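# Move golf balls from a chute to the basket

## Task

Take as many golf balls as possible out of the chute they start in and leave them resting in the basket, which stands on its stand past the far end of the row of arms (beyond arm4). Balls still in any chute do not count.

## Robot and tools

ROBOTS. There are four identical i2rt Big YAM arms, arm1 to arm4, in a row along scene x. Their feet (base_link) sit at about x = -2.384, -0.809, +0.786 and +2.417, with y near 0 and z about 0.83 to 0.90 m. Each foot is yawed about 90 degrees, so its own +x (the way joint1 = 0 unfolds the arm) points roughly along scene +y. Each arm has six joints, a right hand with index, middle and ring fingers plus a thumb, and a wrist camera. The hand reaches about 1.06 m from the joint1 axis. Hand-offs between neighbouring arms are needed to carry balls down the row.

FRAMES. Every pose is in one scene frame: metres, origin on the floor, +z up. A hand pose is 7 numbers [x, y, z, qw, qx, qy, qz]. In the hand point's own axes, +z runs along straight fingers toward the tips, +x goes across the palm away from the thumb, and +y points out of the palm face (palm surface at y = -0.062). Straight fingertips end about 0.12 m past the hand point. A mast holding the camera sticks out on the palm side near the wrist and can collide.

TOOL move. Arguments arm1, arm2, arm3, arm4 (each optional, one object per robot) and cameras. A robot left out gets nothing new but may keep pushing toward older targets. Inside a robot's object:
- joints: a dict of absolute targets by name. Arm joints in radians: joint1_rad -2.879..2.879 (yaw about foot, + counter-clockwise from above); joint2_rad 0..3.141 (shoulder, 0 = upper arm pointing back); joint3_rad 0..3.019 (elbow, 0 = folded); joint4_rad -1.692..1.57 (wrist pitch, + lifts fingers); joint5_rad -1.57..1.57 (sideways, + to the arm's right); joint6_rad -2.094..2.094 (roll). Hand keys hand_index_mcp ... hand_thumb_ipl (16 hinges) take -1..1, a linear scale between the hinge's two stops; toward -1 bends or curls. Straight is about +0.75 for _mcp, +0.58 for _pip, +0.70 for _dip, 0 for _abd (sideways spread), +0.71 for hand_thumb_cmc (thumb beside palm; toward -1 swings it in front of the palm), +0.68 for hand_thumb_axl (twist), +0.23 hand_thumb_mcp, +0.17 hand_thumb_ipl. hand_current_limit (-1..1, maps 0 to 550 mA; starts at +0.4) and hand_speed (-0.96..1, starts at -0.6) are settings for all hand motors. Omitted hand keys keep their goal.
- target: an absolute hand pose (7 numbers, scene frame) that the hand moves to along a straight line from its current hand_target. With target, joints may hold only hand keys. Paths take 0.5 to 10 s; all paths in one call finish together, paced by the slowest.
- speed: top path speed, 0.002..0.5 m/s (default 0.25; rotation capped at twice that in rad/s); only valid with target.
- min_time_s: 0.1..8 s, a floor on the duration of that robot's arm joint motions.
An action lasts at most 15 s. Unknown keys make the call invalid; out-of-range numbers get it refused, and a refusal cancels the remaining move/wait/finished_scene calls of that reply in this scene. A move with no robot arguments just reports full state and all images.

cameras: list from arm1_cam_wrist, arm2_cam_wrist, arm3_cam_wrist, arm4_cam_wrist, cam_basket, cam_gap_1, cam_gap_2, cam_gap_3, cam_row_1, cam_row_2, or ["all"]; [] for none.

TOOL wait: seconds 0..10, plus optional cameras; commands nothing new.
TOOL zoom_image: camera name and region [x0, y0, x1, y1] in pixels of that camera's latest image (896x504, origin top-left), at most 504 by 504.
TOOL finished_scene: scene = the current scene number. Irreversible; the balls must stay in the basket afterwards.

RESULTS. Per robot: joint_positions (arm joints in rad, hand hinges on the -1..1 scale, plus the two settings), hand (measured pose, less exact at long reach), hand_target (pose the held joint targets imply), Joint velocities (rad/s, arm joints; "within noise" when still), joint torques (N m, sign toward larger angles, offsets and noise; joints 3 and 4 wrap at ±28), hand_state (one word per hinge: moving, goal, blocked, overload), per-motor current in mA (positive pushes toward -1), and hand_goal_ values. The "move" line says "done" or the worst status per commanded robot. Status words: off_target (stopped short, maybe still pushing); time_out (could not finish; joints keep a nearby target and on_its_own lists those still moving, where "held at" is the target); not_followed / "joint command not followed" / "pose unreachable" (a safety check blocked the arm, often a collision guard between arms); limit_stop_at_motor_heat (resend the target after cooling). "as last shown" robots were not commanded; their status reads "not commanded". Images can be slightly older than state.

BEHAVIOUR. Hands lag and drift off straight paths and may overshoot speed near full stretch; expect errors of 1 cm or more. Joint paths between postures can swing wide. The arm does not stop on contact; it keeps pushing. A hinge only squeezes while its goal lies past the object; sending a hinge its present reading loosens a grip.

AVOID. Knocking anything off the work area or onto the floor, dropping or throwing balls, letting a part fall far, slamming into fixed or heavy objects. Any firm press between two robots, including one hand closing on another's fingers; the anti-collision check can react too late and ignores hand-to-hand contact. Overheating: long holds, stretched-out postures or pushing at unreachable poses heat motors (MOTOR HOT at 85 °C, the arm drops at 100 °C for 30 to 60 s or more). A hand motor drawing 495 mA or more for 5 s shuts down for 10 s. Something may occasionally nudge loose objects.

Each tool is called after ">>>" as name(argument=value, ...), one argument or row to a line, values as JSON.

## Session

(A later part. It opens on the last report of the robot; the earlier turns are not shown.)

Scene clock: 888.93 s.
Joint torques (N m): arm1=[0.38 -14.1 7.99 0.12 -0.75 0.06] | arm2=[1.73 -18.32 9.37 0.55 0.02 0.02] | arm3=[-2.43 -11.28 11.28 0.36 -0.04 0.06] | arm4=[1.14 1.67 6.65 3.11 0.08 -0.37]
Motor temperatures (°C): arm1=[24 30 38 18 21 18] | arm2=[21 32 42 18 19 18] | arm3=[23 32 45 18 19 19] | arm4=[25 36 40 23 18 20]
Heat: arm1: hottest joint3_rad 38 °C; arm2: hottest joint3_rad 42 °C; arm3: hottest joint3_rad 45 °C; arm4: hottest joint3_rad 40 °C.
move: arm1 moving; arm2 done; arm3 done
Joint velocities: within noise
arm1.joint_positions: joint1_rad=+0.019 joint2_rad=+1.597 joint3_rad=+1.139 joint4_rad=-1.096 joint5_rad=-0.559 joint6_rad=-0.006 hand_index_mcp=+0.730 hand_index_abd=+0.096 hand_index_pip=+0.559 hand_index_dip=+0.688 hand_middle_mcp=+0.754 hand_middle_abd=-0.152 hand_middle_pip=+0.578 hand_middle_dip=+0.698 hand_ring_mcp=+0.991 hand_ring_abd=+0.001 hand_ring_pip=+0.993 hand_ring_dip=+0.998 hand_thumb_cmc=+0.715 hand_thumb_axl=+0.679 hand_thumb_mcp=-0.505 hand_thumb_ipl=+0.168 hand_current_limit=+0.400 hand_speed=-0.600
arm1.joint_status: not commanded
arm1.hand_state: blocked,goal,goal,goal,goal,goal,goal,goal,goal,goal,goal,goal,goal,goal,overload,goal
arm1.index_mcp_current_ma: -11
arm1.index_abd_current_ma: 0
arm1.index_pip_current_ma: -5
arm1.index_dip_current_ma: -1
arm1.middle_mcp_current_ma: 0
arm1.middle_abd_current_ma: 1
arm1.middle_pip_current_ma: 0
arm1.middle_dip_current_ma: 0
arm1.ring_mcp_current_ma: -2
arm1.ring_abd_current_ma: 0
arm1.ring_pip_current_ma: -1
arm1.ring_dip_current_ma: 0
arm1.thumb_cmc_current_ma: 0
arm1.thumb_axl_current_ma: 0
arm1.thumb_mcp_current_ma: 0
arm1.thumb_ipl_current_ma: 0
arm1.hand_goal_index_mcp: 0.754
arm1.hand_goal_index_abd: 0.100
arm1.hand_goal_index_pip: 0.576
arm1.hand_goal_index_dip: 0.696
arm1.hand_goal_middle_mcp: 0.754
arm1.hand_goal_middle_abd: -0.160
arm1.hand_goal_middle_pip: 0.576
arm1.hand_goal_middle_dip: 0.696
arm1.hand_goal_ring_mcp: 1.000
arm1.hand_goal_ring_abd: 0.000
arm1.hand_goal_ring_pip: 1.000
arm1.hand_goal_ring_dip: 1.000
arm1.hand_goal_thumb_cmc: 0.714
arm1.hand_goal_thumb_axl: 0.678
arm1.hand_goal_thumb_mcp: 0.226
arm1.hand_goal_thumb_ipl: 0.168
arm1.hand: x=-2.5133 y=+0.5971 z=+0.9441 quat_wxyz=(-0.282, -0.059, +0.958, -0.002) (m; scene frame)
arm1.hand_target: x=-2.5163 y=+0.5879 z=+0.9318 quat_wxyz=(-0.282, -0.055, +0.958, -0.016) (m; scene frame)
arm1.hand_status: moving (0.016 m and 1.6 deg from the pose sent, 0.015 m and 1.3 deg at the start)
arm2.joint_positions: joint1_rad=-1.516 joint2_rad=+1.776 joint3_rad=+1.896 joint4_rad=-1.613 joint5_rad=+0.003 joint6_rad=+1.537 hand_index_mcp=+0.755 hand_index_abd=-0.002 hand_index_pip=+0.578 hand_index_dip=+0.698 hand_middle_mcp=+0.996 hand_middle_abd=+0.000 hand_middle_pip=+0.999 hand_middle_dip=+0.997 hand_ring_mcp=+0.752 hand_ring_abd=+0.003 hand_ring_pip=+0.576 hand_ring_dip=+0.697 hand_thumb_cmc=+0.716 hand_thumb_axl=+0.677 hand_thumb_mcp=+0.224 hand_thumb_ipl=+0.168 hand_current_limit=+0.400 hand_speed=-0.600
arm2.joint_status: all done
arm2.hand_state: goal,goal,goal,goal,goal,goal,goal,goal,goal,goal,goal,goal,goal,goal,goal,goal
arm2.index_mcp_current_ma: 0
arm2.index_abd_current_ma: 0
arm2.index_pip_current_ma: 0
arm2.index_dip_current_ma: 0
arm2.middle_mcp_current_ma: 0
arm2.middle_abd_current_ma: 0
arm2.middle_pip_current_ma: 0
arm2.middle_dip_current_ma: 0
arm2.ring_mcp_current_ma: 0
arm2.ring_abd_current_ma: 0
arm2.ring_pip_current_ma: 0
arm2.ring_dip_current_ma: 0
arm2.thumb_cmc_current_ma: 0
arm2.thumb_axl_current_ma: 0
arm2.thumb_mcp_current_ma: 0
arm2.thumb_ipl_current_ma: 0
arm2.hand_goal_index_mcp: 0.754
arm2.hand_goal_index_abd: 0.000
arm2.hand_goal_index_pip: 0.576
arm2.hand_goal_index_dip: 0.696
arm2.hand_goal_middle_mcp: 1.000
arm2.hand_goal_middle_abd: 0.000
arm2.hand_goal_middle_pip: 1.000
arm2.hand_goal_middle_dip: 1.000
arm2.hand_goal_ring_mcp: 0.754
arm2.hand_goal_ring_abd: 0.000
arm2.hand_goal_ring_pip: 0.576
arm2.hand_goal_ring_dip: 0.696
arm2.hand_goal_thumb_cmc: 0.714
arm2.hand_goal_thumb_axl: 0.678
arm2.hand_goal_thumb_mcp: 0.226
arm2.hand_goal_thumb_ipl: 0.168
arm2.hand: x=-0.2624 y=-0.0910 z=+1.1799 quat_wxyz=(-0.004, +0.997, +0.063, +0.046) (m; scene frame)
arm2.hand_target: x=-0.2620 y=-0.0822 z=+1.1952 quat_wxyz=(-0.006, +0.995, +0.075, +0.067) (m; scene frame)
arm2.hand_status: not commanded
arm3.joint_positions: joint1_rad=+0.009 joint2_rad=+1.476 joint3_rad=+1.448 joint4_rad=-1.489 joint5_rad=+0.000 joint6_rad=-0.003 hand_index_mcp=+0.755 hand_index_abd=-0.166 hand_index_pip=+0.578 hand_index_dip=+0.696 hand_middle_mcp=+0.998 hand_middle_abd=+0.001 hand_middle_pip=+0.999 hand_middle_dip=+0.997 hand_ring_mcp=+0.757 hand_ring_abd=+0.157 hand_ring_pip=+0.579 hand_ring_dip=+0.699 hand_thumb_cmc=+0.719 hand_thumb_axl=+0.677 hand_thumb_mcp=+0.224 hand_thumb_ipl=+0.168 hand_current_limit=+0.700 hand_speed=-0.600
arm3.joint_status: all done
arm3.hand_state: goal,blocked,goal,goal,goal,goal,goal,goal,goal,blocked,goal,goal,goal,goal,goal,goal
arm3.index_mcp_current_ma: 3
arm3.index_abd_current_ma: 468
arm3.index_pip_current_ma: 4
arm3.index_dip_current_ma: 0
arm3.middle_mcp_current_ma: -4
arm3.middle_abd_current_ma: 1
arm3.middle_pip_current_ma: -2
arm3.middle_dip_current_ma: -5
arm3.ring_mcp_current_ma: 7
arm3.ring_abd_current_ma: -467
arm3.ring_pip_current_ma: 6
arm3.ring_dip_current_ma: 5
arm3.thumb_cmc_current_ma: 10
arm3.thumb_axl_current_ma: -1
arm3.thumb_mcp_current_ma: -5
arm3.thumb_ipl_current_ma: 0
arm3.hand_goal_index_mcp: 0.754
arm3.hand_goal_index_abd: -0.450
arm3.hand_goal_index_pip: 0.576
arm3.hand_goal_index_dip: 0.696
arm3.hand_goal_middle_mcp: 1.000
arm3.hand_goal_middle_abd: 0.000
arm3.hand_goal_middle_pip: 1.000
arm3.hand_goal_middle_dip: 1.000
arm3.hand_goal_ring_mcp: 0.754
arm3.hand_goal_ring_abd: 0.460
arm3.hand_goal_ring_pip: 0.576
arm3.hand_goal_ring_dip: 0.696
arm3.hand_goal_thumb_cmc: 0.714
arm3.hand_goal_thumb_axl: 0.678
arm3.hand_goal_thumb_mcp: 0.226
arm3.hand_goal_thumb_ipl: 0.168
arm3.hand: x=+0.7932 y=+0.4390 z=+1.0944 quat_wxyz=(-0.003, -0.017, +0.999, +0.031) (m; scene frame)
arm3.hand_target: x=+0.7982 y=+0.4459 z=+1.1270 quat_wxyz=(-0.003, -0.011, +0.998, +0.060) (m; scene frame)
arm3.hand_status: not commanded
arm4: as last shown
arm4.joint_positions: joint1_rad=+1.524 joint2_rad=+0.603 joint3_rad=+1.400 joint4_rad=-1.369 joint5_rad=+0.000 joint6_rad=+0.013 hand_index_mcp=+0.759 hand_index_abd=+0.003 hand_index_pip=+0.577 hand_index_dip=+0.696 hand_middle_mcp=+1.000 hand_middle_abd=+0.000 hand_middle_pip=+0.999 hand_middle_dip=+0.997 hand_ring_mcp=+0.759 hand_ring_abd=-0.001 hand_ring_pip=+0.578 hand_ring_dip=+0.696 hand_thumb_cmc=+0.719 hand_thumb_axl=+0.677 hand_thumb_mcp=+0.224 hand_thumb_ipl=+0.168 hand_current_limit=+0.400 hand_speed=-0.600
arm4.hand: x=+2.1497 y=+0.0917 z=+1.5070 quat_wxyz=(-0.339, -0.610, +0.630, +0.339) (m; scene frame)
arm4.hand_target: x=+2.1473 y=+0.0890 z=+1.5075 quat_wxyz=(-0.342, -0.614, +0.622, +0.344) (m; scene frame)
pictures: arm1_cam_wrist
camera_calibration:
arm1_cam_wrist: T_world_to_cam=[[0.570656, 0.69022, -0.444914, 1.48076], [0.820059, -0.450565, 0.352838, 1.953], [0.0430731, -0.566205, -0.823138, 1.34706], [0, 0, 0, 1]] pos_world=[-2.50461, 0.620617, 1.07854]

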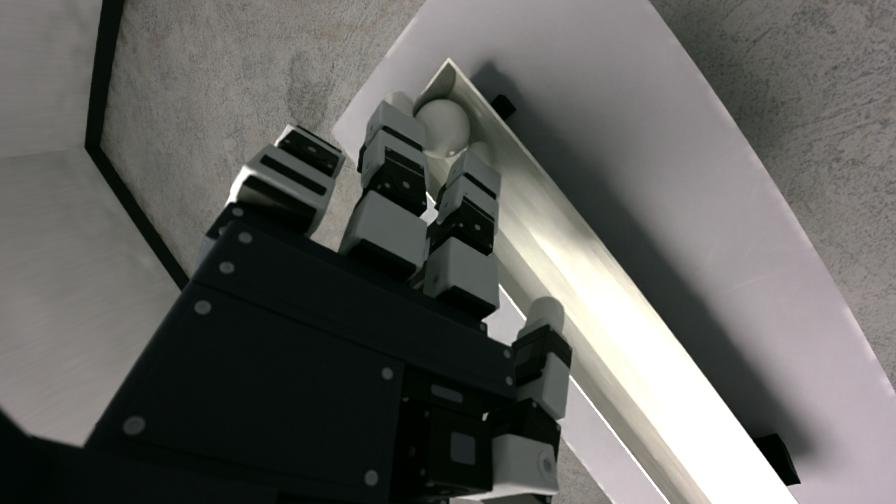

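>>> move(
  arm1={"joints": {"hand_index_abd": -0.22, "hand_middle_abd": 0.22}},
  arm2={"joints": {"joint1_rad": 1.53, "joint2_rad": 0.6, "joint3_rad": 1.39, "joint4_rad": -1.35, "joint5_rad": 0, "joint6_rad": 0}, "min_time_s": 7},
  arm3={"joints": {"joint1_rad": -1.5, "joint2_rad": 1.75, "joint3_rad": 1.9, "joint4_rad": -1.6, "joint5_rad": 0, "joint6_rad": 1.53}, "min_time_s": 6},
  arm4={"target": [1.72, -0.03, 1.07, -0.5, -0.5, 0.5, 0.5], "speed": 0.2},
  cameras=["arm1_cam_wrist"],
)

>>> zoom_image(
  camera="arm1_cam_wrist",
  region=[300, 0, 600, 200],
)

Scene clock: 901.80 s.
Joint torques (N m): arm1=[0.44 -13.86 8.27 0.1 -0.8 0.06] | arm2=[1.32 -0.5 8.73 2.88 0.11 -0.01] | arm3=[-2.02 -13.86 11.28 0.13 -0.01 0.15] | arm4=[1.44 -16.26 8.83 3.32 0.11 -0.38]
Motor temperatures (°C): arm1=[24 30 37 18 21 18] | arm2=[21 32 41 18 19 18] | arm3=[23 32 47 18 19 19] | arm4=[25 35 40 23 18 20]
Heat: arm1: hottest joint3_rad 37 °C; arm2: hottest joint3_rad 41 °C; arm3: hottest joint3_rad 47 °C; arm4: hottest joint3_rad 40 °C.
move: arm1 off_target; arm2 done; arm3 done; arm4 off_target
Joint velocities: within noise
arm1.joint_positions: joint1_rad=+0.019 joint2_rad=+1.597 joint3_rad=+1.135 joint4_rad=-1.096 joint5_rad=-0.557 joint6_rad=-0.006 hand_index_mcp=+0.735 hand_index_abd=+0.047 hand_index_pip=+0.562 hand_index_dip=+0.689 hand_middle_mcp=+0.753 hand_middle_abd=-0.091 hand_middle_pip=+0.576 hand_middle_dip=+0.697 hand_ring_mcp=+0.991 hand_ring_abd=+0.001 hand_ring_pip=+0.994 hand_ring_dip=+0.998 hand_thumb_cmc=+0.715 hand_thumb_axl=+0.679 hand_thumb_mcp=-0.505 hand_thumb_ipl=+0.168 hand_current_limit=+0.400 hand_speed=-0.600
arm1.joint_status: hand_index_abd off_target (ended at +0.047, target -0.220); hand_middle_abd off_target (ended at -0.091, target +0.220)
arm1.hand_state: goal,blocked,goal,goal,goal,blocked,goal,goal,goal,goal,goal,goal,goal,goal,overload,goal
arm1.index_mcp_current_ma: -7
arm1.index_abd_current_ma: 385
arm1.index_pip_current_ma: -3
arm1.index_dip_current_ma: -1
arm1.middle_mcp_current_ma: 0
arm1.middle_abd_current_ma: -385
arm1.middle_pip_current_ma: 0
arm1.middle_dip_current_ma: 0
arm1.ring_mcp_current_ma: -2
arm1.ring_abd_current_ma: 0
arm1.ring_pip_current_ma: -1
arm1.ring_dip_current_ma: 0
arm1.thumb_cmc_current_ma: 0
arm1.thumb_axl_current_ma: 0
arm1.thumb_mcp_current_ma: 0
arm1.thumb_ipl_current_ma: 0
arm1.hand_goal_index_mcp: 0.754
arm1.hand_goal_index_abd: -0.220
arm1.hand_goal_index_pip: 0.576
arm1.hand_goal_index_dip: 0.696
arm1.hand_goal_middle_mcp: 0.754
arm1.hand_goal_middle_abd: 0.220
arm1.hand_goal_middle_pip: 0.576
arm1.hand_goal_middle_dip: 0.696
arm1.hand_goal_ring_mcp: 1.000
arm1.hand_goal_ring_abd: 0.000
arm1.hand_goal_ring_pip: 1.000
arm1.hand_goal_ring_dip: 1.000
arm1.hand_goal_thumb_cmc: 0.714
arm1.hand_goal_thumb_axl: 0.678
arm1.hand_goal_thumb_mcp: 0.226
arm1.hand_goal_thumb_ipl: 0.168
arm1.hand: x=-2.5129 y=+0.5960 z=+0.9427 quat_wxyz=(-0.281, -0.059, +0.958, -0.004) (m; scene frame)
arm1.hand_target: x=-2.5163 y=+0.5879 z=+0.9318 quat_wxyz=(-0.281, -0.055, +0.958, -0.016) (m; scene frame)
arm1.hand_status: not commanded
arm2.joint_positions: joint1_rad=+1.518 joint2_rad=+0.606 joint3_rad=+1.387 joint4_rad=-1.373 joint5_rad=+0.001 joint6_rad=+0.008 hand_index_mcp=+0.759 hand_index_abd=-0.002 hand_index_pip=+0.578 hand_index_dip=+0.698 hand_middle_mcp=+1.000 hand_middle_abd=+0.000 hand_middle_pip=+0.999 hand_middle_dip=+0.997 hand_ring_mcp=+0.759 hand_ring_abd=+0.003 hand_ring_pip=+0.576 hand_ring_dip=+0.697 hand_thumb_cmc=+0.719 hand_thumb_axl=+0.677 hand_thumb_mcp=+0.224 hand_thumb_ipl=+0.168 hand_current_limit=+0.400 hand_speed=-0.600
arm2.joint_status: all done
arm2.hand_state: goal,goal,goal,goal,goal,goal,goal,goal,goal,goal,goal,goal,goal,goal,goal,goal
arm2.index_mcp_current_ma: 0
arm2.index_abd_current_ma: 0
arm2.index_pip_current_ma: 0
arm2.index_dip_current_ma: 0
arm2.middle_mcp_current_ma: 0
arm2.middle_abd_current_ma: 0
arm2.middle_pip_current_ma: 0
arm2.middle_dip_current_ma: 0
arm2.ring_mcp_current_ma: 0
arm2.ring_abd_current_ma: 0
arm2.ring_pip_current_ma: 0
arm2.ring_dip_current_ma: 0
arm2.thumb_cmc_current_ma: 0
arm2.thumb_axl_current_ma: 0
arm2.thumb_mcp_current_ma: 0
arm2.thumb_ipl_current_ma: 0
arm2.hand_goal_index_mcp: 0.754
arm2.hand_goal_index_abd: 0.000
arm2.hand_goal_index_pip: 0.576
arm2.hand_goal_index_dip: 0.696
arm2.hand_goal_middle_mcp: 1.000
arm2.hand_goal_middle_abd: 0.000
arm2.hand_goal_middle_pip: 1.000
arm2.hand_goal_middle_dip: 1.000
arm2.hand_goal_ring_mcp: 0.754
arm2.hand_goal_ring_abd: 0.000
arm2.hand_goal_ring_pip: 0.576
arm2.hand_goal_ring_dip: 0.696
arm2.hand_goal_thumb_cmc: 0.714
arm2.hand_goal_thumb_axl: 0.678
arm2.hand_goal_thumb_mcp: 0.226
arm2.hand_goal_thumb_ipl: 0.168
arm2.hand: x=-1.0894 y=-0.0301 z=+1.4880 quat_wxyz=(-0.324, -0.620, +0.632, +0.332) (m; scene frame)
arm2.hand_target: x=-1.0880 y=-0.0343 z=+1.4972 quat_wxyz=(-0.335, -0.621, +0.620, +0.341) (m; scene frame)
arm2.hand_status: not commanded
arm3.joint_positions: joint1_rad=-1.498 joint2_rad=+1.748 joint3_rad=+1.848 joint4_rad=-1.591 joint5_rad=+0.000 joint6_rad=+1.518 hand_index_mcp=+0.754 hand_index_abd=-0.166 hand_index_pip=+0.577 hand_index_dip=+0.696 hand_middle_mcp=+0.997 hand_middle_abd=+0.001 hand_middle_pip=+0.999 hand_middle_dip=+0.997 hand_ring_mcp=+0.754 hand_ring_abd=+0.157 hand_ring_pip=+0.578 hand_ring_dip=+0.699 hand_thumb_cmc=+0.716 hand_thumb_axl=+0.677 hand_thumb_mcp=+0.224 hand_thumb_ipl=+0.168 hand_current_limit=+0.700 hand_speed=-0.600
arm3.joint_status: all done
arm3.hand_state: goal,blocked,goal,goal,goal,goal,goal,goal,goal,blocked,goal,goal,goal,goal,goal,goal
arm3.index_mcp_current_ma: 0
arm3.index_abd_current_ma: 468
arm3.index_pip_current_ma: 2
arm3.index_dip_current_ma: 0
arm3.middle_mcp_current_ma: -7
arm3.middle_abd_current_ma: 1
arm3.middle_pip_current_ma: -2
arm3.middle_dip_current_ma: -5
arm3.ring_mcp_current_ma: 0
arm3.ring_abd_current_ma: -467
arm3.ring_pip_current_ma: 4
arm3.ring_dip_current_ma: 5
arm3.thumb_cmc_current_ma: 4
arm3.thumb_axl_current_ma: -1
arm3.thumb_mcp_current_ma: -5
arm3.thumb_ipl_current_ma: 0
arm3.hand_goal_index_mcp: 0.754
arm3.hand_goal_index_abd: -0.450
arm3.hand_goal_index_pip: 0.576
arm3.hand_goal_index_dip: 0.696
arm3.hand_goal_middle_mcp: 1.000
arm3.hand_goal_middle_abd: 0.000
arm3.hand_goal_middle_pip: 1.000
arm3.hand_goal_middle_dip: 1.000
arm3.hand_goal_ring_mcp: 0.754
arm3.hand_goal_ring_abd: 0.460
arm3.hand_goal_ring_pip: 0.576
arm3.hand_goal_ring_dip: 0.696
arm3.hand_goal_thumb_cmc: 0.714
arm3.hand_goal_thumb_axl: 0.678
arm3.hand_goal_thumb_mcp: 0.226
arm3.hand_goal_thumb_ipl: 0.168
arm3.hand: x=+1.3303 y=-0.1299 z=+1.1070 quat_wxyz=(-0.006, +0.997, +0.074, +0.038) (m; scene frame)
arm3.hand_target: x=+1.3376 y=-0.1305 z=+1.1258 quat_wxyz=(-0.006, +0.996, +0.067, +0.058) (m; scene frame)
arm3.hand_status: not commanded
arm4.joint_positions: joint1_rad=+1.748 joint2_rad=+2.112 joint3_rad=+0.999 joint4_rad=+1.036 joint5_rad=+0.214 joint6_rad=+0.011 hand_index_mcp=+0.763 hand_index_abd=+0.002 hand_index_pip=+0.577 hand_index_dip=+0.696 hand_middle_mcp=+1.000 hand_middle_abd=+0.000 hand_middle_pip=+0.999 hand_middle_dip=+0.997 hand_ring_mcp=+0.763 hand_ring_abd=-0.001 hand_ring_pip=+0.578 hand_ring_dip=+0.696 hand_thumb_cmc=+0.721 hand_thumb_axl=+0.677 hand_thumb_mcp=+0.224 hand_thumb_ipl=+0.168 hand_current_limit=+0.400 hand_speed=-0.600
arm4.joint_status: not commanded
arm4.hand_state: goal,goal,goal,goal,goal,goal,goal,goal,goal,goal,goal,goal,goal,goal,goal,goal
arm4.index_mcp_current_ma: 11
arm4.index_abd_current_ma: 1
arm4.index_pip_current_ma: 1
arm4.index_dip_current_ma: 0
arm4.middle_mcp_current_ma: 0
arm4.middle_abd_current_ma: 0
arm4.middle_pip_current_ma: -1
arm4.middle_dip_current_ma: -2
arm4.ring_mcp_current_ma: 12
arm4.ring_abd_current_ma: -1
arm4.ring_pip_current_ma: 1
arm4.ring_dip_current_ma: 0
arm4.thumb_cmc_current_ma: 8
arm4.thumb_axl_current_ma: 0
arm4.thumb_mcp_current_ma: -2
arm4.thumb_ipl_current_ma: 0
arm4.hand_goal_index_mcp: 0.754
arm4.hand_goal_index_abd: 0.000
arm4.hand_goal_index_pip: 0.576
arm4.hand_goal_index_dip: 0.696
arm4.hand_goal_middle_mcp: 1.000
arm4.hand_goal_middle_abd: 0.000
arm4.hand_goal_middle_pip: 1.000
arm4.hand_goal_middle_dip: 1.000
arm4.hand_goal_ring_mcp: 0.754
arm4.hand_goal_ring_abd: 0.000
arm4.hand_goal_ring_pip: 0.576
arm4.hand_goal_ring_dip: 0.696
arm4.hand_goal_thumb_cmc: 0.714
arm4.hand_goal_thumb_axl: 0.678
arm4.hand_goal_thumb_mcp: 0.226
arm4.hand_goal_thumb_ipl: 0.168
arm4.hand: x=+1.7313 y=-0.0206 z=+1.0398 quat_wxyz=(-0.479, -0.517, +0.520, +0.484) (m; scene frame)
arm4.hand_target: x=+1.7219 y=-0.0297 z=+1.0702 quat_wxyz=(-0.500, -0.500, +0.500, +0.500) (m; scene frame)
arm4.hand_status: off_target (0.034 m and 4.2 deg from the pose sent, 0.625 m and 32.7 deg at the start)
pictures: arm1_cam_wrist
camera_calibration:
arm1_cam_wrist: T_world_to_cam=[[0.571449, 0.68897, -0.445832, 1.48434], [0.819421, -0.449481, 0.355691, 1.94774], [0.0446674, -0.568584, -0.821412, 1.34898], [0, 0, 0, 1]] pos_world=[-2.50451, 0.619816, 1.07704]

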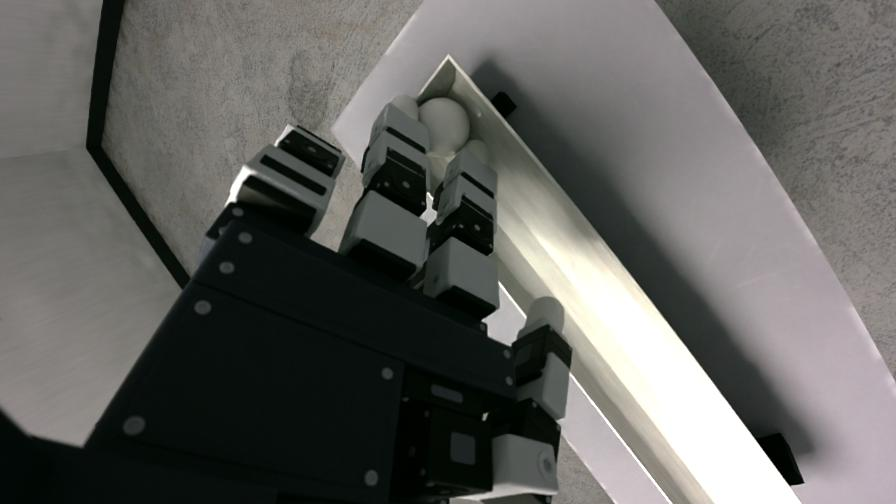

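Scaled by 1.680 from the camera's 896x504 image, which has a finer 1280x720 frame.

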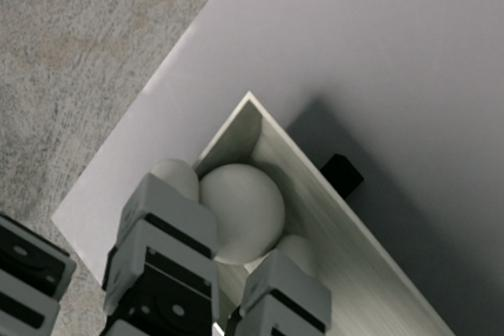

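>>> move(
  arm1={"joints": {"hand_current_limit": 0.7, "hand_index_abd": -0.35, "hand_middle_abd": 0.35}},
  arm3={"target": [1.484, -0.115, 1.103, 0, 1, 0, 0.02], "speed": 0.1},
)

>>> move(
  arm1={"target": [-2.499, 0.592, 0.9615, -0.2814, -0.0553, 0.9574, -0.0162], "speed": 0.03},
  arm4={"target": [1.675, -0.045, 1.093, -0.5, -0.5, 0.5, 0.5], "speed": 0.1},
  cameras=["arm1_cam_wrist"],
)

>>> zoom_image(
  camera="arm1_cam_wrist",
  region=[300, 0, 600, 200],
)

Scene clock: 906.43 s.
Joint torques (N m): arm1=[0.56 -13.98 8.21 0.08 -0.79 0.06] | arm2=[1.44 -0.26 8.76 2.85 0.12 -0.03] | arm3=[-1.32 -19.9 11.08 0.47 0.1 0.14] | arm4=[1.38 -16.21 8.85 3.32 0.11 -0.37]
Motor temperatures (°C): arm1=[24 30 37 18 21 18] | arm2=[21 31 40 18 19 18] | arm3=[23 32 47 18 19 19] | arm4=[25 36 40 23 18 20]
Heat: arm1: hottest joint3_rad 37 °C; arm2: hottest joint3_rad 40 °C; arm3: hottest joint3_rad 47 °C; arm4: hottest joint3_rad 40 °C.
move: arm1 off_target; arm3 off_target
Joint velocities: within noise
arm1.joint_positions: joint1_rad=+0.019 joint2_rad=+1.597 joint3_rad=+1.135 joint4_rad=-1.096 joint5_rad=-0.558 joint6_rad=-0.006 hand_index_mcp=+0.735 hand_index_abd=+0.047 hand_index_pip=+0.562 hand_index_dip=+0.689 hand_middle_mcp=+0.753 hand_middle_abd=-0.089 hand_middle_pip=+0.576 hand_middle_dip=+0.697 hand_ring_mcp=+0.991 hand_ring_abd=+0.001 hand_ring_pip=+0.994 hand_ring_dip=+0.998 hand_thumb_cmc=+0.715 hand_thumb_axl=+0.679 hand_thumb_mcp=-0.505 hand_thumb_ipl=+0.168 hand_current_limit=+0.700 hand_speed=-0.600
arm1.joint_status: hand_index_abd off_target (ended at +0.047, target -0.350); hand_middle_abd off_target (ended at -0.089, target +0.350); the others done
arm1.hand_state: goal,blocked,goal,goal,goal,blocked,goal,goal,goal,goal,goal,goal,goal,goal,overload,goal
arm1.index_mcp_current_ma: -7
arm1.index_abd_current_ma: 468
arm1.index_pip_current_ma: -3
arm1.index_dip_current_ma: -1
arm1.middle_mcp_current_ma: 0
arm1.middle_abd_current_ma: -467
arm1.middle_pip_current_ma: 0
arm1.middle_dip_current_ma: 0
arm1.ring_mcp_current_ma: -2
arm1.ring_abd_current_ma: 0
arm1.ring_pip_current_ma: -1
arm1.ring_dip_current_ma: 0
arm1.thumb_cmc_current_ma: 0
arm1.thumb_axl_current_ma: 0
arm1.thumb_mcp_current_ma: 0
arm1.thumb_ipl_current_ma: 0
arm1.hand_goal_index_mcp: 0.754
arm1.hand_goal_index_abd: -0.350
arm1.hand_goal_index_pip: 0.576
arm1.hand_goal_index_dip: 0.696
arm1.hand_goal_middle_mcp: 0.754
arm1.hand_goal_middle_abd: 0.350
arm1.hand_goal_middle_pip: 0.576
arm1.hand_goal_middle_dip: 0.696
arm1.hand_goal_ring_mcp: 1.000
arm1.hand_goal_ring_abd: 0.000
arm1.hand_goal_ring_pip: 1.000
arm1.hand_goal_ring_dip: 1.000
arm1.hand_goal_thumb_cmc: 0.714
arm1.hand_goal_thumb_axl: 0.678
arm1.hand_goal_thumb_mcp: 0.226
arm1.hand_goal_thumb_ipl: 0.168
arm1.hand: x=-2.5130 y=+0.5960 z=+0.9427 quat_wxyz=(-0.281, -0.058, +0.958, -0.004) (m; scene frame)
arm1.hand_target: x=-2.5164 y=+0.5879 z=+0.9318 quat_wxyz=(-0.281, -0.055, +0.958, -0.016) (m; scene frame)
arm1.hand_status: not commanded
arm2, arm4: as last shown
arm3.joint_positions: joint1_rad=-1.498 joint2_rad=+2.226 joint3_rad=+2.516 joint4_rad=-1.694 joint5_rad=+0.038 joint6_rad=+1.619 hand_index_mcp=+0.754 hand_index_abd=-0.166 hand_index_pip=+0.577 hand_index_dip=+0.696 hand_middle_mcp=+0.997 hand_middle_abd=+0.001 hand_middle_pip=+0.999 hand_middle_dip=+0.997 hand_ring_mcp=+0.754 hand_ring_abd=+0.157 hand_ring_pip=+0.578 hand_ring_dip=+0.699 hand_thumb_cmc=+0.716 hand_thumb_axl=+0.677 hand_thumb_mcp=+0.223 hand_thumb_ipl=+0.168 hand_current_limit=+0.700 hand_speed=-0.600
arm3.joint_status: not commanded
arm3.hand_state: goal,blocked,goal,goal,goal,goal,goal,goal,goal,blocked,goal,goal,goal,goal,goal,goal
arm3.index_mcp_current_ma: 0
arm3.index_abd_current_ma: 468
arm3.index_pip_current_ma: 2
arm3.index_dip_current_ma: 0
arm3.middle_mcp_current_ma: -7
arm3.middle_abd_current_ma: 1
arm3.middle_pip_current_ma: -2
arm3.middle_dip_current_ma: -5
arm3.ring_mcp_current_ma: 0
arm3.ring_abd_current_ma: -467
arm3.ring_pip_current_ma: 4
arm3.ring_dip_current_ma: 5
arm3.thumb_cmc_current_ma: 4
arm3.thumb_axl_current_ma: -1
arm3.thumb_mcp_current_ma: -6
arm3.thumb_ipl_current_ma: 0
arm3.hand_goal_index_mcp: 0.754
arm3.hand_goal_index_abd: -0.450
arm3.hand_goal_index_pip: 0.576
arm3.hand_goal_index_dip: 0.696
arm3.hand_goal_middle_mcp: 1.000
arm3.hand_goal_middle_abd: 0.000
arm3.hand_goal_middle_pip: 1.000
arm3.hand_goal_middle_dip: 1.000
arm3.hand_goal_ring_mcp: 0.754
arm3.hand_goal_ring_abd: 0.460
arm3.hand_goal_ring_pip: 0.576
arm3.hand_goal_ring_dip: 0.696
arm3.hand_goal_thumb_cmc: 0.714
arm3.hand_goal_thumb_axl: 0.678
arm3.hand_goal_thumb_mcp: 0.226
arm3.hand_goal_thumb_ipl: 0.168
arm3.hand: x=+1.4793 y=-0.1196 z=+1.0784 quat_wxyz=(+0.008, +0.996, +0.022, +0.082) (m; scene frame)
arm3.hand_target: x=+1.4824 y=-0.1152 z=+1.1023 quat_wxyz=(+0.006, +0.994, +0.018, +0.107) (m; scene frame)
arm3.hand_status: off_target (0.025 m and 7.6 deg from the pose sent, 0.154 m and 8.8 deg at the start; a joint's target at an end of its range on 47 of 66 steps)
pictures: none

Scene clock: 908.10 s.
Joint torques (N m): arm1=[-0.79 -15.74 13.27 -1.26 -0.41 -0.11] | arm2=[1.44 -0.38 8.73 2.93 0.11 -0.04] | arm3=[-1.26 -19.84 11.08 0.47 0.11 0.14] | arm4=[1.38 -16.09 10.22 2.22 0.12 -0.38]
Motor temperatures (°C): arm1=[24 30 38 18 21 18] | arm2=[21 31 40 18 19 18] | arm3=[23 32 48 18 19 19] | arm4=[25 36 40 23 18 20]
Heat: arm1: hottest joint3_rad 38 °C; arm2: hottest joint3_rad 40 °C; arm3: hottest joint3_rad 48 °C; arm4: hottest joint3_rad 40 °C.
move: arm1 off_target; arm4 off_target
Joint velocities: within noise
arm1.joint_positions: joint1_rad=-0.001 joint2_rad=+1.592 joint3_rad=+1.135 joint4_rad=-1.171 joint5_rad=-0.567 joint6_rad=-0.036 hand_index_mcp=+0.721 hand_index_abd=+0.042 hand_index_pip=+0.555 hand_index_dip=+0.686 hand_middle_mcp=+0.753 hand_middle_abd=-0.089 hand_middle_pip=+0.575 hand_middle_dip=+0.696 hand_ring_mcp=+0.991 hand_ring_abd=+0.001 hand_ring_pip=+0.994 hand_ring_dip=+0.998 hand_thumb_cmc=+0.715 hand_thumb_axl=+0.679 hand_thumb_mcp=-0.505 hand_thumb_ipl=+0.168 hand_current_limit=+0.700 hand_speed=-0.600
arm1.joint_status: not commanded
arm1.hand_state: blocked,blocked,blocked,goal,goal,blocked,goal,goal,goal,goal,goal,goal,goal,goal,overload,goal
arm1.index_mcp_current_ma: -21
arm1.index_abd_current_ma: 467
arm1.index_pip_current_ma: -8
arm1.index_dip_current_ma: -2
arm1.middle_mcp_current_ma: 0
arm1.middle_abd_current_ma: -467
arm1.middle_pip_current_ma: 0
arm1.middle_dip_current_ma: 0
arm1.ring_mcp_current_ma: -2
arm1.ring_abd_current_ma: 0
arm1.ring_pip_current_ma: -1
arm1.ring_dip_current_ma: 0
arm1.thumb_cmc_current_ma: 0
arm1.thumb_axl_current_ma: 0
arm1.thumb_mcp_current_ma: 0
arm1.thumb_ipl_current_ma: 0
arm1.hand_goal_index_mcp: 0.754
arm1.hand_goal_index_abd: -0.350
arm1.hand_goal_index_pip: 0.576
arm1.hand_goal_index_dip: 0.696
arm1.hand_goal_middle_mcp: 0.754
arm1.hand_goal_middle_abd: 0.350
arm1.hand_goal_middle_pip: 0.576
arm1.hand_goal_middle_dip: 0.696
arm1.hand_goal_ring_mcp: 1.000
arm1.hand_goal_ring_abd: 0.000
arm1.hand_goal_ring_pip: 1.000
arm1.hand_goal_ring_dip: 1.000
arm1.hand_goal_thumb_cmc: 0.714
arm1.hand_goal_thumb_axl: 0.678
arm1.hand_goal_thumb_mcp: 0.226
arm1.hand_goal_thumb_ipl: 0.168
arm1.hand: x=-2.5044 y=+0.5815 z=+0.9408 quat_wxyz=(-0.285, -0.054, +0.957, -0.031) (m; scene frame)
arm1.hand_target: x=-2.4990 y=+0.5915 z=+0.9615 quat_wxyz=(-0.281, -0.055, +0.958, -0.016) (m; scene frame)
arm1.hand_status: off_target (0.024 m and 1.7 deg from the pose sent, 0.024 m and 1.5 deg at the start)
arm2, arm3: as last shown
arm4.joint_positions: joint1_rad=+1.756 joint2_rad=+2.112 joint3_rad=+1.143 joint4_rad=+0.929 joint5_rad=+0.222 joint6_rad=+0.011 hand_index_mcp=+0.763 hand_index_abd=+0.002 hand_index_pip=+0.577 hand_index_dip=+0.696 hand_middle_mcp=+1.000 hand_middle_abd=+0.000 hand_middle_pip=+0.999 hand_middle_dip=+0.997 hand_ring_mcp=+0.763 hand_ring_abd=-0.001 hand_ring_pip=+0.578 hand_ring_dip=+0.696 hand_thumb_cmc=+0.721 hand_thumb_axl=+0.677 hand_thumb_mcp=+0.224 hand_thumb_ipl=+0.168 hand_current_limit=+0.400 hand_speed=-0.600
arm4.joint_status: not commanded
arm4.hand_state: goal,goal,goal,goal,goal,goal,goal,goal,goal,goal,goal,goal,goal,goal,goal,goal
arm4.index_mcp_current_ma: 11
arm4.index_abd_current_ma: 1
arm4.index_pip_current_ma: 1
arm4.index_dip_current_ma: 0
arm4.middle_mcp_current_ma: 0
arm4.middle_abd_current_ma: 0
arm4.middle_pip_current_ma: -1
arm4.middle_dip_current_ma: -2
arm4.ring_mcp_current_ma: 12
arm4.ring_abd_current_ma: -1
arm4.ring_pip_current_ma: 1
arm4.ring_dip_current_ma: 0
arm4.thumb_cmc_current_ma: 8
arm4.thumb_axl_current_ma: 0
arm4.thumb_mcp_current_ma: -2
arm4.thumb_ipl_current_ma: 0
arm4.hand_goal_index_mcp: 0.754
arm4.hand_goal_index_abd: 0.000
arm4.hand_goal_index_pip: 0.576
arm4.hand_goal_index_dip: 0.696
arm4.hand_goal_middle_mcp: 1.000
arm4.hand_goal_middle_abd: 0.000
arm4.hand_goal_middle_pip: 1.000
arm4.hand_goal_middle_dip: 1.000
arm4.hand_goal_ring_mcp: 0.754
arm4.hand_goal_ring_abd: 0.000
arm4.hand_goal_ring_pip: 0.576
arm4.hand_goal_ring_dip: 0.696
arm4.hand_goal_thumb_cmc: 0.714
arm4.hand_goal_thumb_axl: 0.678
arm4.hand_goal_thumb_mcp: 0.226
arm4.hand_goal_thumb_ipl: 0.168
arm4.hand: x=+1.6885 y=-0.0345 z=+1.0767 quat_wxyz=(-0.490, -0.506, +0.512, +0.491) (m; scene frame)
arm4.hand_target: x=+1.6767 y=-0.0448 z=+1.0932 quat_wxyz=(-0.500, -0.500, +0.500, +0.500) (m; scene frame)
arm4.hand_status: off_target (0.024 m and 2.2 deg from the pose sent, 0.081 m and 4.3 deg at the start)
pictures: arm1_cam_wrist
camera_calibration:
arm1_cam_wrist: T_world_to_cam=[[0.565455, 0.666626, -0.485665, 1.52407], [0.823583, -0.424662, 0.375995, 1.91176], [0.0444049, -0.612594, -0.78915, 1.33339], [0, 0, 0, 1]] pos_world=[-2.4955, 0.612694, 1.07362]

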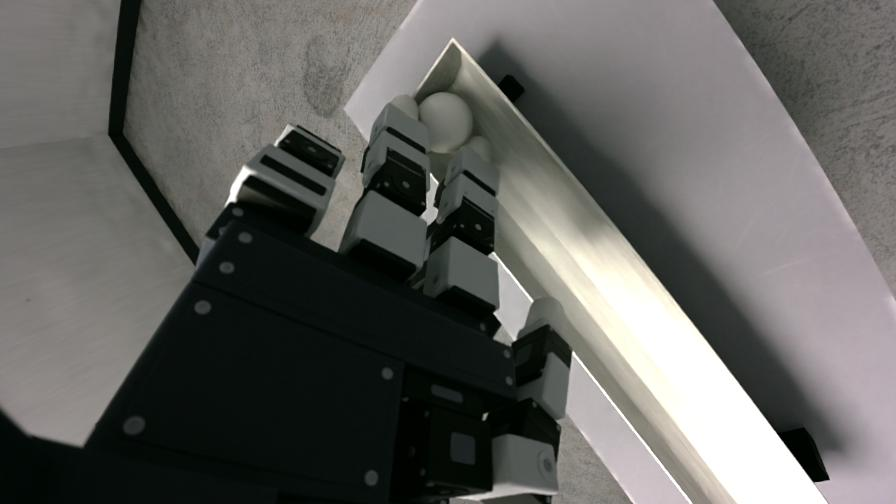

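Scaled by 1.680 from the camera's 896x504 image, which has a finer 1280x720 frame.

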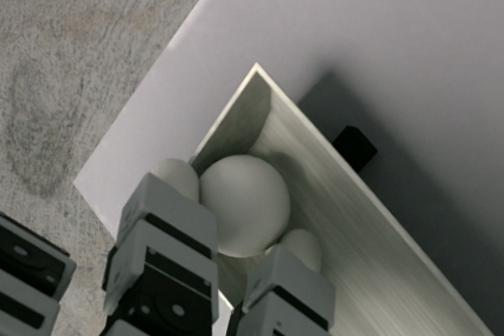

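>>> move(
  arm1={"target": [-2.492, 0.602, 0.9885, -0.2814, -0.0553, 0.9574, -0.0162], "speed": 0.03},
  arm4={"target": [1.619, -0.038, 1.080, -0.5, -0.5, 0.5, 0.5], "speed": 0.06},
  cameras=["arm1_cam_wrist", "arm4_cam_wrist"],
)

>>> zoom_image(
  camera="arm1_cam_wrist",
  region=[300, 0, 600, 200],
)

>>> zoom_image(
  camera="arm4_cam_wrist",
  region=[250, 0, 550, 200],
)

Scene clock: 911.20 s.
Joint torques (N m): arm1=[-0.56 -16.09 15.62 -0.9 -0.74 -0.17] | arm2=[1.44 -0.32 8.76 2.89 0.11 -0.04] | arm3=[-1.32 -19.84 11.1 0.47 0.11 0.14] | arm4=[-0.15 -17.55 11.03 2.25 -0.04 -0.38]
Motor temperatures (°C): arm1=[24 30 38 18 21 18] | arm2=[21 31 40 18 19 18] | arm3=[23 32 48 18 19 19] | arm4=[25 36 40 23 18 20]
Heat: arm1: hottest joint3_rad 38 °C; arm2: hottest joint3_rad 40 °C; arm3: hottest joint3_rad 48 °C; arm4: hottest joint3_rad 40 °C.
move: arm1 off_target; arm4 off_target
Joint velocities: within noise
arm1.joint_positions: joint1_rad=-0.021 joint2_rad=+1.592 joint3_rad=+1.184 joint4_rad=-1.270 joint5_rad=-0.557 joint6_rad=-0.050 hand_index_mcp=+0.720 hand_index_abd=+0.041 hand_index_pip=+0.554 hand_index_dip=+0.686 hand_middle_mcp=+0.782 hand_middle_abd=-0.073 hand_middle_pip=+0.592 hand_middle_dip=+0.703 hand_ring_mcp=+0.991 hand_ring_abd=+0.001 hand_ring_pip=+0.994 hand_ring_dip=+0.998 hand_thumb_cmc=+0.715 hand_thumb_axl=+0.679 hand_thumb_mcp=-0.505 hand_thumb_ipl=+0.168 hand_current_limit=+0.700 hand_speed=-0.600
arm1.joint_status: not commanded
arm1.hand_state: blocked,blocked,blocked,goal,blocked,blocked,goal,goal,goal,goal,goal,goal,goal,goal,overload,goal
arm1.index_mcp_current_ma: -21
arm1.index_abd_current_ma: 467
arm1.index_pip_current_ma: -8
arm1.index_dip_current_ma: -2
arm1.middle_mcp_current_ma: 15
arm1.middle_abd_current_ma: -467
arm1.middle_pip_current_ma: 4
arm1.middle_dip_current_ma: 1
arm1.ring_mcp_current_ma: -2
arm1.ring_abd_current_ma: 0
arm1.ring_pip_current_ma: -1
arm1.ring_dip_current_ma: 0
arm1.thumb_cmc_current_ma: 0
arm1.thumb_axl_current_ma: 0
arm1.thumb_mcp_current_ma: 0
arm1.thumb_ipl_current_ma: 0
arm1.hand_goal_index_mcp: 0.754
arm1.hand_goal_index_abd: -0.350
arm1.hand_goal_index_pip: 0.576
arm1.hand_goal_index_dip: 0.696
arm1.hand_goal_middle_mcp: 0.754
arm1.hand_goal_middle_abd: 0.350
arm1.hand_goal_middle_pip: 0.576
arm1.hand_goal_middle_dip: 0.696
arm1.hand_goal_ring_mcp: 1.000
arm1.hand_goal_ring_abd: 0.000
arm1.hand_goal_ring_pip: 1.000
arm1.hand_goal_ring_dip: 1.000
arm1.hand_goal_thumb_cmc: 0.714
arm1.hand_goal_thumb_axl: 0.678
arm1.hand_goal_thumb_mcp: 0.226
arm1.hand_goal_thumb_ipl: 0.168
arm1.hand: x=-2.4935 y=+0.5796 z=+0.9538 quat_wxyz=(-0.280, -0.044, +0.958, -0.051) (m; scene frame)
arm1.hand_target: x=-2.4917 y=+0.6001 z=+0.9888 quat_wxyz=(-0.281, -0.055, +0.958, -0.016) (m; scene frame)
arm1.hand_status: off_target (0.041 m and 4.2 deg from the pose sent, 0.053 m and 1.8 deg at the start)
arm2, arm3: as last shown
arm4.joint_positions: joint1_rad=+1.742 joint2_rad=+2.223 joint3_rad=+1.326 joint4_rad=+0.854 joint5_rad=+0.196 joint6_rad=+0.010 hand_index_mcp=+0.763 hand_index_abd=+0.002 hand_index_pip=+0.577 hand_index_dip=+0.696 hand_middle_mcp=+1.000 hand_middle_abd=+0.000 hand_middle_pip=+0.999 hand_middle_dip=+0.997 hand_ring_mcp=+0.763 hand_ring_abd=-0.001 hand_ring_pip=+0.578 hand_ring_dip=+0.696 hand_thumb_cmc=+0.721 hand_thumb_axl=+0.677 hand_thumb_mcp=+0.224 hand_thumb_ipl=+0.168 hand_current_limit=+0.400 hand_speed=-0.600
arm4.joint_status: not commanded
arm4.hand_state: goal,goal,goal,goal,goal,goal,goal,goal,goal,goal,goal,goal,goal,goal,goal,goal
arm4.index_mcp_current_ma: 11
arm4.index_abd_current_ma: 1
arm4.index_pip_current_ma: 1
arm4.index_dip_current_ma: 0
arm4.middle_mcp_current_ma: 0
arm4.middle_abd_current_ma: 0
arm4.middle_pip_current_ma: -1
arm4.middle_dip_current_ma: -2
arm4.ring_mcp_current_ma: 12
arm4.ring_abd_current_ma: -1
arm4.ring_pip_current_ma: 1
arm4.ring_dip_current_ma: 0
arm4.thumb_cmc_current_ma: 8
arm4.thumb_axl_current_ma: 0
arm4.thumb_mcp_current_ma: -2
arm4.thumb_ipl_current_ma: 0
arm4.hand_goal_index_mcp: 0.754
arm4.hand_goal_index_abd: 0.000
arm4.hand_goal_index_pip: 0.576
arm4.hand_goal_index_dip: 0.696
arm4.hand_goal_middle_mcp: 1.000
arm4.hand_goal_middle_abd: 0.000
arm4.hand_goal_middle_pip: 1.000
arm4.hand_goal_middle_dip: 1.000
arm4.hand_goal_ring_mcp: 0.754
arm4.hand_goal_ring_abd: 0.000
arm4.hand_goal_ring_pip: 0.576
arm4.hand_goal_ring_dip: 0.696
arm4.hand_goal_thumb_cmc: 0.714
arm4.hand_goal_thumb_axl: 0.678
arm4.hand_goal_thumb_mcp: 0.226
arm4.hand_goal_thumb_ipl: 0.168
arm4.hand: x=+1.6348 y=-0.0393 z=+1.0619 quat_wxyz=(-0.492, -0.510, +0.510, +0.487) (m; scene frame)
arm4.hand_target: x=+1.6210 y=-0.0376 z=+1.0802 quat_wxyz=(-0.500, -0.500, +0.500, +0.500) (m; scene frame)
arm4.hand_status: off_target (0.024 m and 2.4 deg from the pose sent, 0.070 m and 2.2 deg at the start)
pictures: arm1_cam_wrist, arm4_cam_wrist
camera_calibration:
arm1_cam_wrist: T_world_to_cam=[[0.575688, 0.641565, -0.506929, 1.58576], [0.816173, -0.413383, 0.403703, 1.84564], [0.0494461, -0.646149, -0.761608, 1.34781], [0, 0, 0, 1]] pos_world=[-2.4859, 0.616478, 1.08528]
arm4_cam_wrist: T_world_to_cam=[[-0.0015703, 0.792561, 0.609791, -0.582461], [0.750117, 0.404192, -0.523406, -0.705261], [-0.661303, 0.456593, -0.595148, 1.85771], [0, 0, 0, 1]] pos_world=[1.75662, -0.101521, 1.09165]

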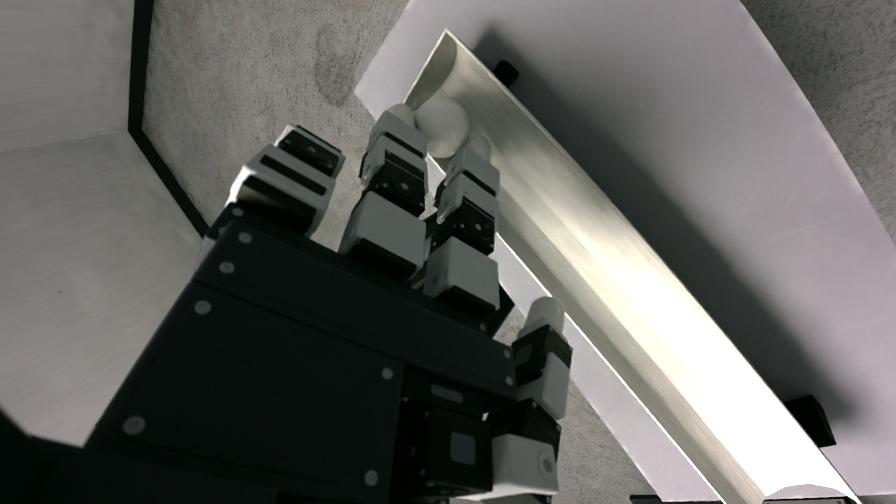

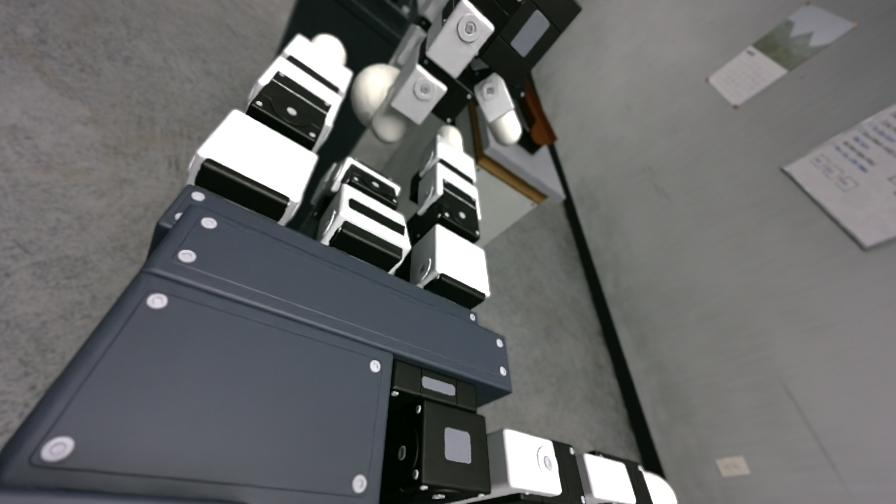

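Scaled by 1.680 from the camera's 896x504 image, which has a finer 1280x720 frame.

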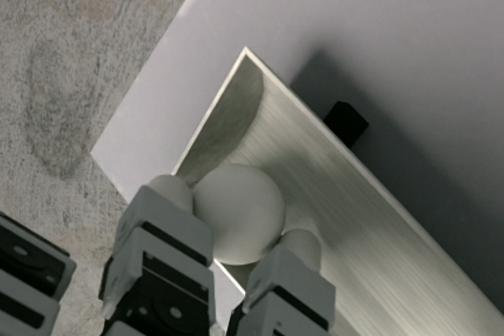

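Scaled by 1.680 from the camera's 896x504 image, which has a finer 1280x720 frame.

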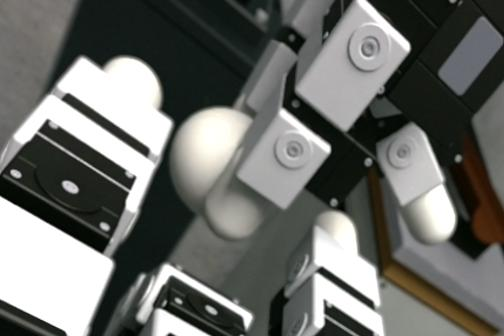

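>>> move(
  arm1={"target": [-2.482, 0.600, 1.02, -0.2814, -0.0553, 0.9574, -0.0162], "speed": 0.04},
  arm4={"joints": {"hand_index_abd": -0.25, "hand_ring_abd": 0.25}},
  cameras=["arm1_cam_wrist", "arm4_cam_wrist"],
)

>>> zoom_image(
  camera="arm1_cam_wrist",
  region=[300, 0, 600, 200],
)

>>> zoom_image(
  camera="arm4_cam_wrist",
  region=[250, 0, 550, 200],
)

Scene clock: 915.07 s.
Joint torques (N m): arm1=[-0.62 -16.32 15.97 -0.92 -0.74 -0.18] | arm2=[1.2 -0.44 8.75 2.89 0.11 -0.04] | arm3=[-1.32 -19.84 11.08 0.47 0.09 0.14] | arm4=[0.32 -17.61 11.04 2.25 0.1 -0.37]
Motor temperatures (°C): arm1=[24 30 38 18 21 18] | arm2=[21 31 39 18 19 18] | arm3=[23 32 49 18 19 19] | arm4=[25 36 41 23 18 20]
Heat: arm1: hottest joint3_rad 38 °C; arm2: hottest joint3_rad 39 °C; arm3: hottest joint3_rad 49 °C; arm4: hottest joint3_rad 41 °C.
move: arm1 off_target; arm4 off_target
Joint velocities: within noise
arm1.joint_positions: joint1_rad=-0.042 joint2_rad=+1.569 joint3_rad=+1.236 joint4_rad=-1.364 joint5_rad=-0.556 joint6_rad=-0.075 hand_index_mcp=+0.720 hand_index_abd=+0.041 hand_index_pip=+0.554 hand_index_dip=+0.686 hand_middle_mcp=+0.783 hand_middle_abd=-0.072 hand_middle_pip=+0.592 hand_middle_dip=+0.703 hand_ring_mcp=+0.991 hand_ring_abd=+0.001 hand_ring_pip=+0.994 hand_ring_dip=+0.998 hand_thumb_cmc=+0.715 hand_thumb_axl=+0.679 hand_thumb_mcp=-0.505 hand_thumb_ipl=+0.168 hand_current_limit=+0.700 hand_speed=-0.600
arm1.joint_status: not commanded
arm1.hand_state: blocked,blocked,blocked,goal,blocked,blocked,goal,goal,goal,goal,goal,goal,goal,goal,overload,goal
arm1.index_mcp_current_ma: -22
arm1.index_abd_current_ma: 467
arm1.index_pip_current_ma: -9
arm1.index_dip_current_ma: -2
arm1.middle_mcp_current_ma: 16
arm1.middle_abd_current_ma: -467
arm1.middle_pip_current_ma: 5
arm1.middle_dip_current_ma: 1
arm1.ring_mcp_current_ma: -2
arm1.ring_abd_current_ma: 0
arm1.ring_pip_current_ma: -1
arm1.ring_dip_current_ma: 0
arm1.thumb_cmc_current_ma: 0
arm1.thumb_axl_current_ma: 0
arm1.thumb_mcp_current_ma: 0
arm1.thumb_ipl_current_ma: 0
arm1.hand_goal_index_mcp: 0.754
arm1.hand_goal_index_abd: -0.350
arm1.hand_goal_index_pip: 0.576
arm1.hand_goal_index_dip: 0.696
arm1.hand_goal_middle_mcp: 0.754
arm1.hand_goal_middle_abd: 0.350
arm1.hand_goal_middle_pip: 0.576
arm1.hand_goal_middle_dip: 0.696
arm1.hand_goal_ring_mcp: 1.000
arm1.hand_goal_ring_abd: 0.000
arm1.hand_goal_ring_pip: 1.000
arm1.hand_goal_ring_dip: 1.000
arm1.hand_goal_thumb_cmc: 0.714
arm1.hand_goal_thumb_axl: 0.678
arm1.hand_goal_thumb_mcp: 0.226
arm1.hand_goal_thumb_ipl: 0.168
arm1.hand: x=-2.4840 y=+0.5794 z=+0.9823 quat_wxyz=(-0.281, -0.043, +0.957, -0.053) (m; scene frame)
arm1.hand_target: x=-2.4819 y=+0.5979 z=+1.0202 quat_wxyz=(-0.281, -0.055, +0.958, -0.016) (m; scene frame)
arm1.hand_status: off_target (0.043 m and 4.5 deg from the pose sent, 0.070 m and 4.2 deg at the start)
arm2, arm3: as last shown
arm3.joint_positions: joint1_rad=-1.498 joint2_rad=+2.226 joint3_rad=+2.516 joint4_rad=-1.694 joint5_rad=+0.038 joint6_rad=+1.619 hand_index_mcp=+0.752 hand_index_abd=-0.167 hand_index_pip=+0.576 hand_index_dip=+0.696 hand_middle_mcp=+0.996 hand_middle_abd=+0.001 hand_middle_pip=+0.999 hand_middle_dip=+0.997 hand_ring_mcp=+0.759 hand_ring_abd=+0.157 hand_ring_pip=+0.581 hand_ring_dip=+0.699 hand_thumb_cmc=+0.716 hand_thumb_axl=+0.677 hand_thumb_mcp=+0.223 hand_thumb_ipl=+0.168 hand_current_limit=+0.700 hand_speed=-0.600
arm3.index_mcp_current_ma: -4
arm3.index_abd_current_ma: 467
arm3.index_pip_current_ma: 0
arm3.middle_mcp_current_ma: -8
arm3.ring_mcp_current_ma: 11
arm3.ring_pip_current_ma: 10
arm3.ring_dip_current_ma: 6
arm4.joint_positions: joint1_rad=+1.742 joint2_rad=+2.223 joint3_rad=+1.326 joint4_rad=+0.854 joint5_rad=+0.192 joint6_rad=+0.010 hand_index_mcp=+0.763 hand_index_abd=-0.184 hand_index_pip=+0.577 hand_index_dip=+0.696 hand_middle_mcp=+1.000 hand_middle_abd=+0.000 hand_middle_pip=+0.999 hand_middle_dip=+0.997 hand_ring_mcp=+0.763 hand_ring_abd=+0.161 hand_ring_pip=+0.578 hand_ring_dip=+0.696 hand_thumb_cmc=+0.721 hand_thumb_axl=+0.677 hand_thumb_mcp=+0.224 hand_thumb_ipl=+0.168 hand_current_limit=+0.400 hand_speed=-0.600
arm4.joint_status: hand_index_abd off_target (ended at -0.184, target -0.250); hand_ring_abd off_target (ended at +0.161, target +0.250)
arm4.hand_state: goal,blocked,goal,goal,goal,goal,goal,goal,goal,blocked,goal,goal,goal,goal,goal,goal
arm4.index_mcp_current_ma: 11
arm4.index_abd_current_ma: 137
arm4.index_pip_current_ma: 1
arm4.index_dip_current_ma: 0
arm4.middle_mcp_current_ma: 0
arm4.middle_abd_current_ma: 0
arm4.middle_pip_current_ma: -1
arm4.middle_dip_current_ma: -2
arm4.ring_mcp_current_ma: 12
arm4.ring_abd_current_ma: -209
arm4.ring_pip_current_ma: 1
arm4.ring_dip_current_ma: 0
arm4.thumb_cmc_current_ma: 8
arm4.thumb_axl_current_ma: 0
arm4.thumb_mcp_current_ma: -2
arm4.thumb_ipl_current_ma: 0
arm4.hand_goal_index_mcp: 0.754
arm4.hand_goal_index_abd: -0.250
arm4.hand_goal_index_pip: 0.576
arm4.hand_goal_index_dip: 0.696
arm4.hand_goal_middle_mcp: 1.000
arm4.hand_goal_middle_abd: 0.000
arm4.hand_goal_middle_pip: 1.000
arm4.hand_goal_middle_dip: 1.000
arm4.hand_goal_ring_mcp: 0.754
arm4.hand_goal_ring_abd: 0.250
arm4.hand_goal_ring_pip: 0.576
arm4.hand_goal_ring_dip: 0.696
arm4.hand_goal_thumb_cmc: 0.714
arm4.hand_goal_thumb_axl: 0.678
arm4.hand_goal_thumb_mcp: 0.226
arm4.hand_goal_thumb_ipl: 0.168
arm4.hand: x=+1.6347 y=-0.0400 z=+1.0619 quat_wxyz=(-0.493, -0.511, +0.509, +0.486) (m; scene frame)
arm4.hand_target: x=+1.6210 y=-0.0376 z=+1.0802 quat_wxyz=(-0.500, -0.500, +0.500, +0.500) (m; scene frame)
arm4.hand_status: not commanded
pictures: arm1_cam_wrist, arm4_cam_wrist
camera_calibration:
arm1_cam_wrist: T_world_to_cam=[[0.575314, 0.638645, -0.511025, 1.59965], [0.816491, -0.411331, 0.405154, 1.82453], [0.0485487, -0.650338, -0.758092, 1.36559], [0, 0, 0, 1]] pos_world=[-2.47631, 0.616976, 1.11349]
arm4_cam_wrist: T_world_to_cam=[[-0.00465808, 0.792439, 0.609933, -0.577052], [0.748623, 0.407146, -0.523255, -0.702575], [-0.66298, 0.454173, -0.595134, 1.86062], [0, 0, 0, 1]] pos_world=[1.75683, -0.101712, 1.09165]

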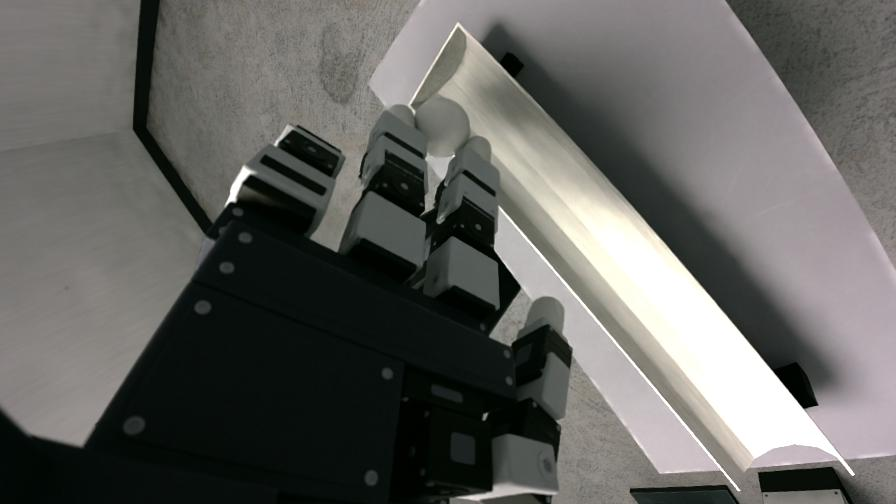

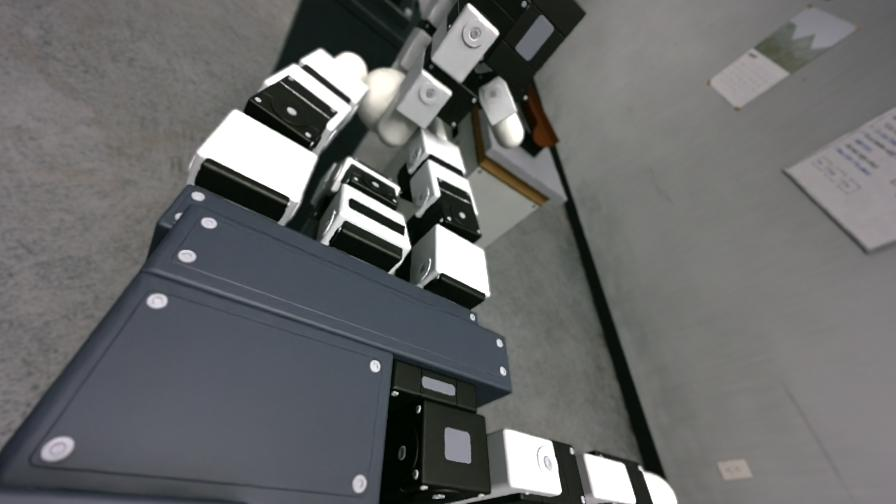

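Scaled by 1.680 from the camera's 896x504 image, which has a finer 1280x720 frame.

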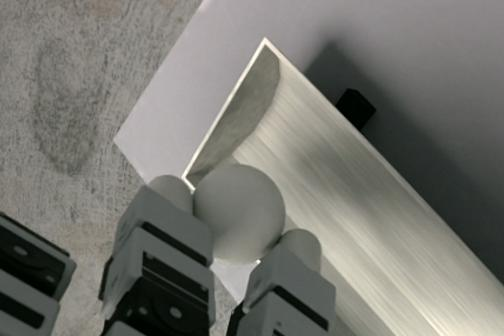

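Scaled by 1.680 from the camera's 896x504 image, which has a finer 1280x720 frame.

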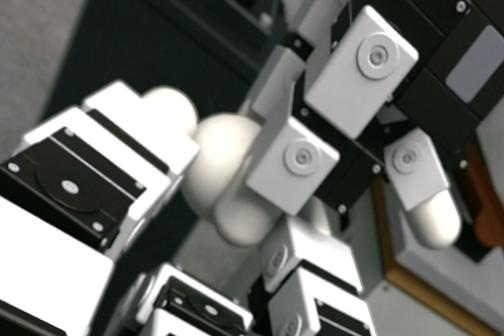

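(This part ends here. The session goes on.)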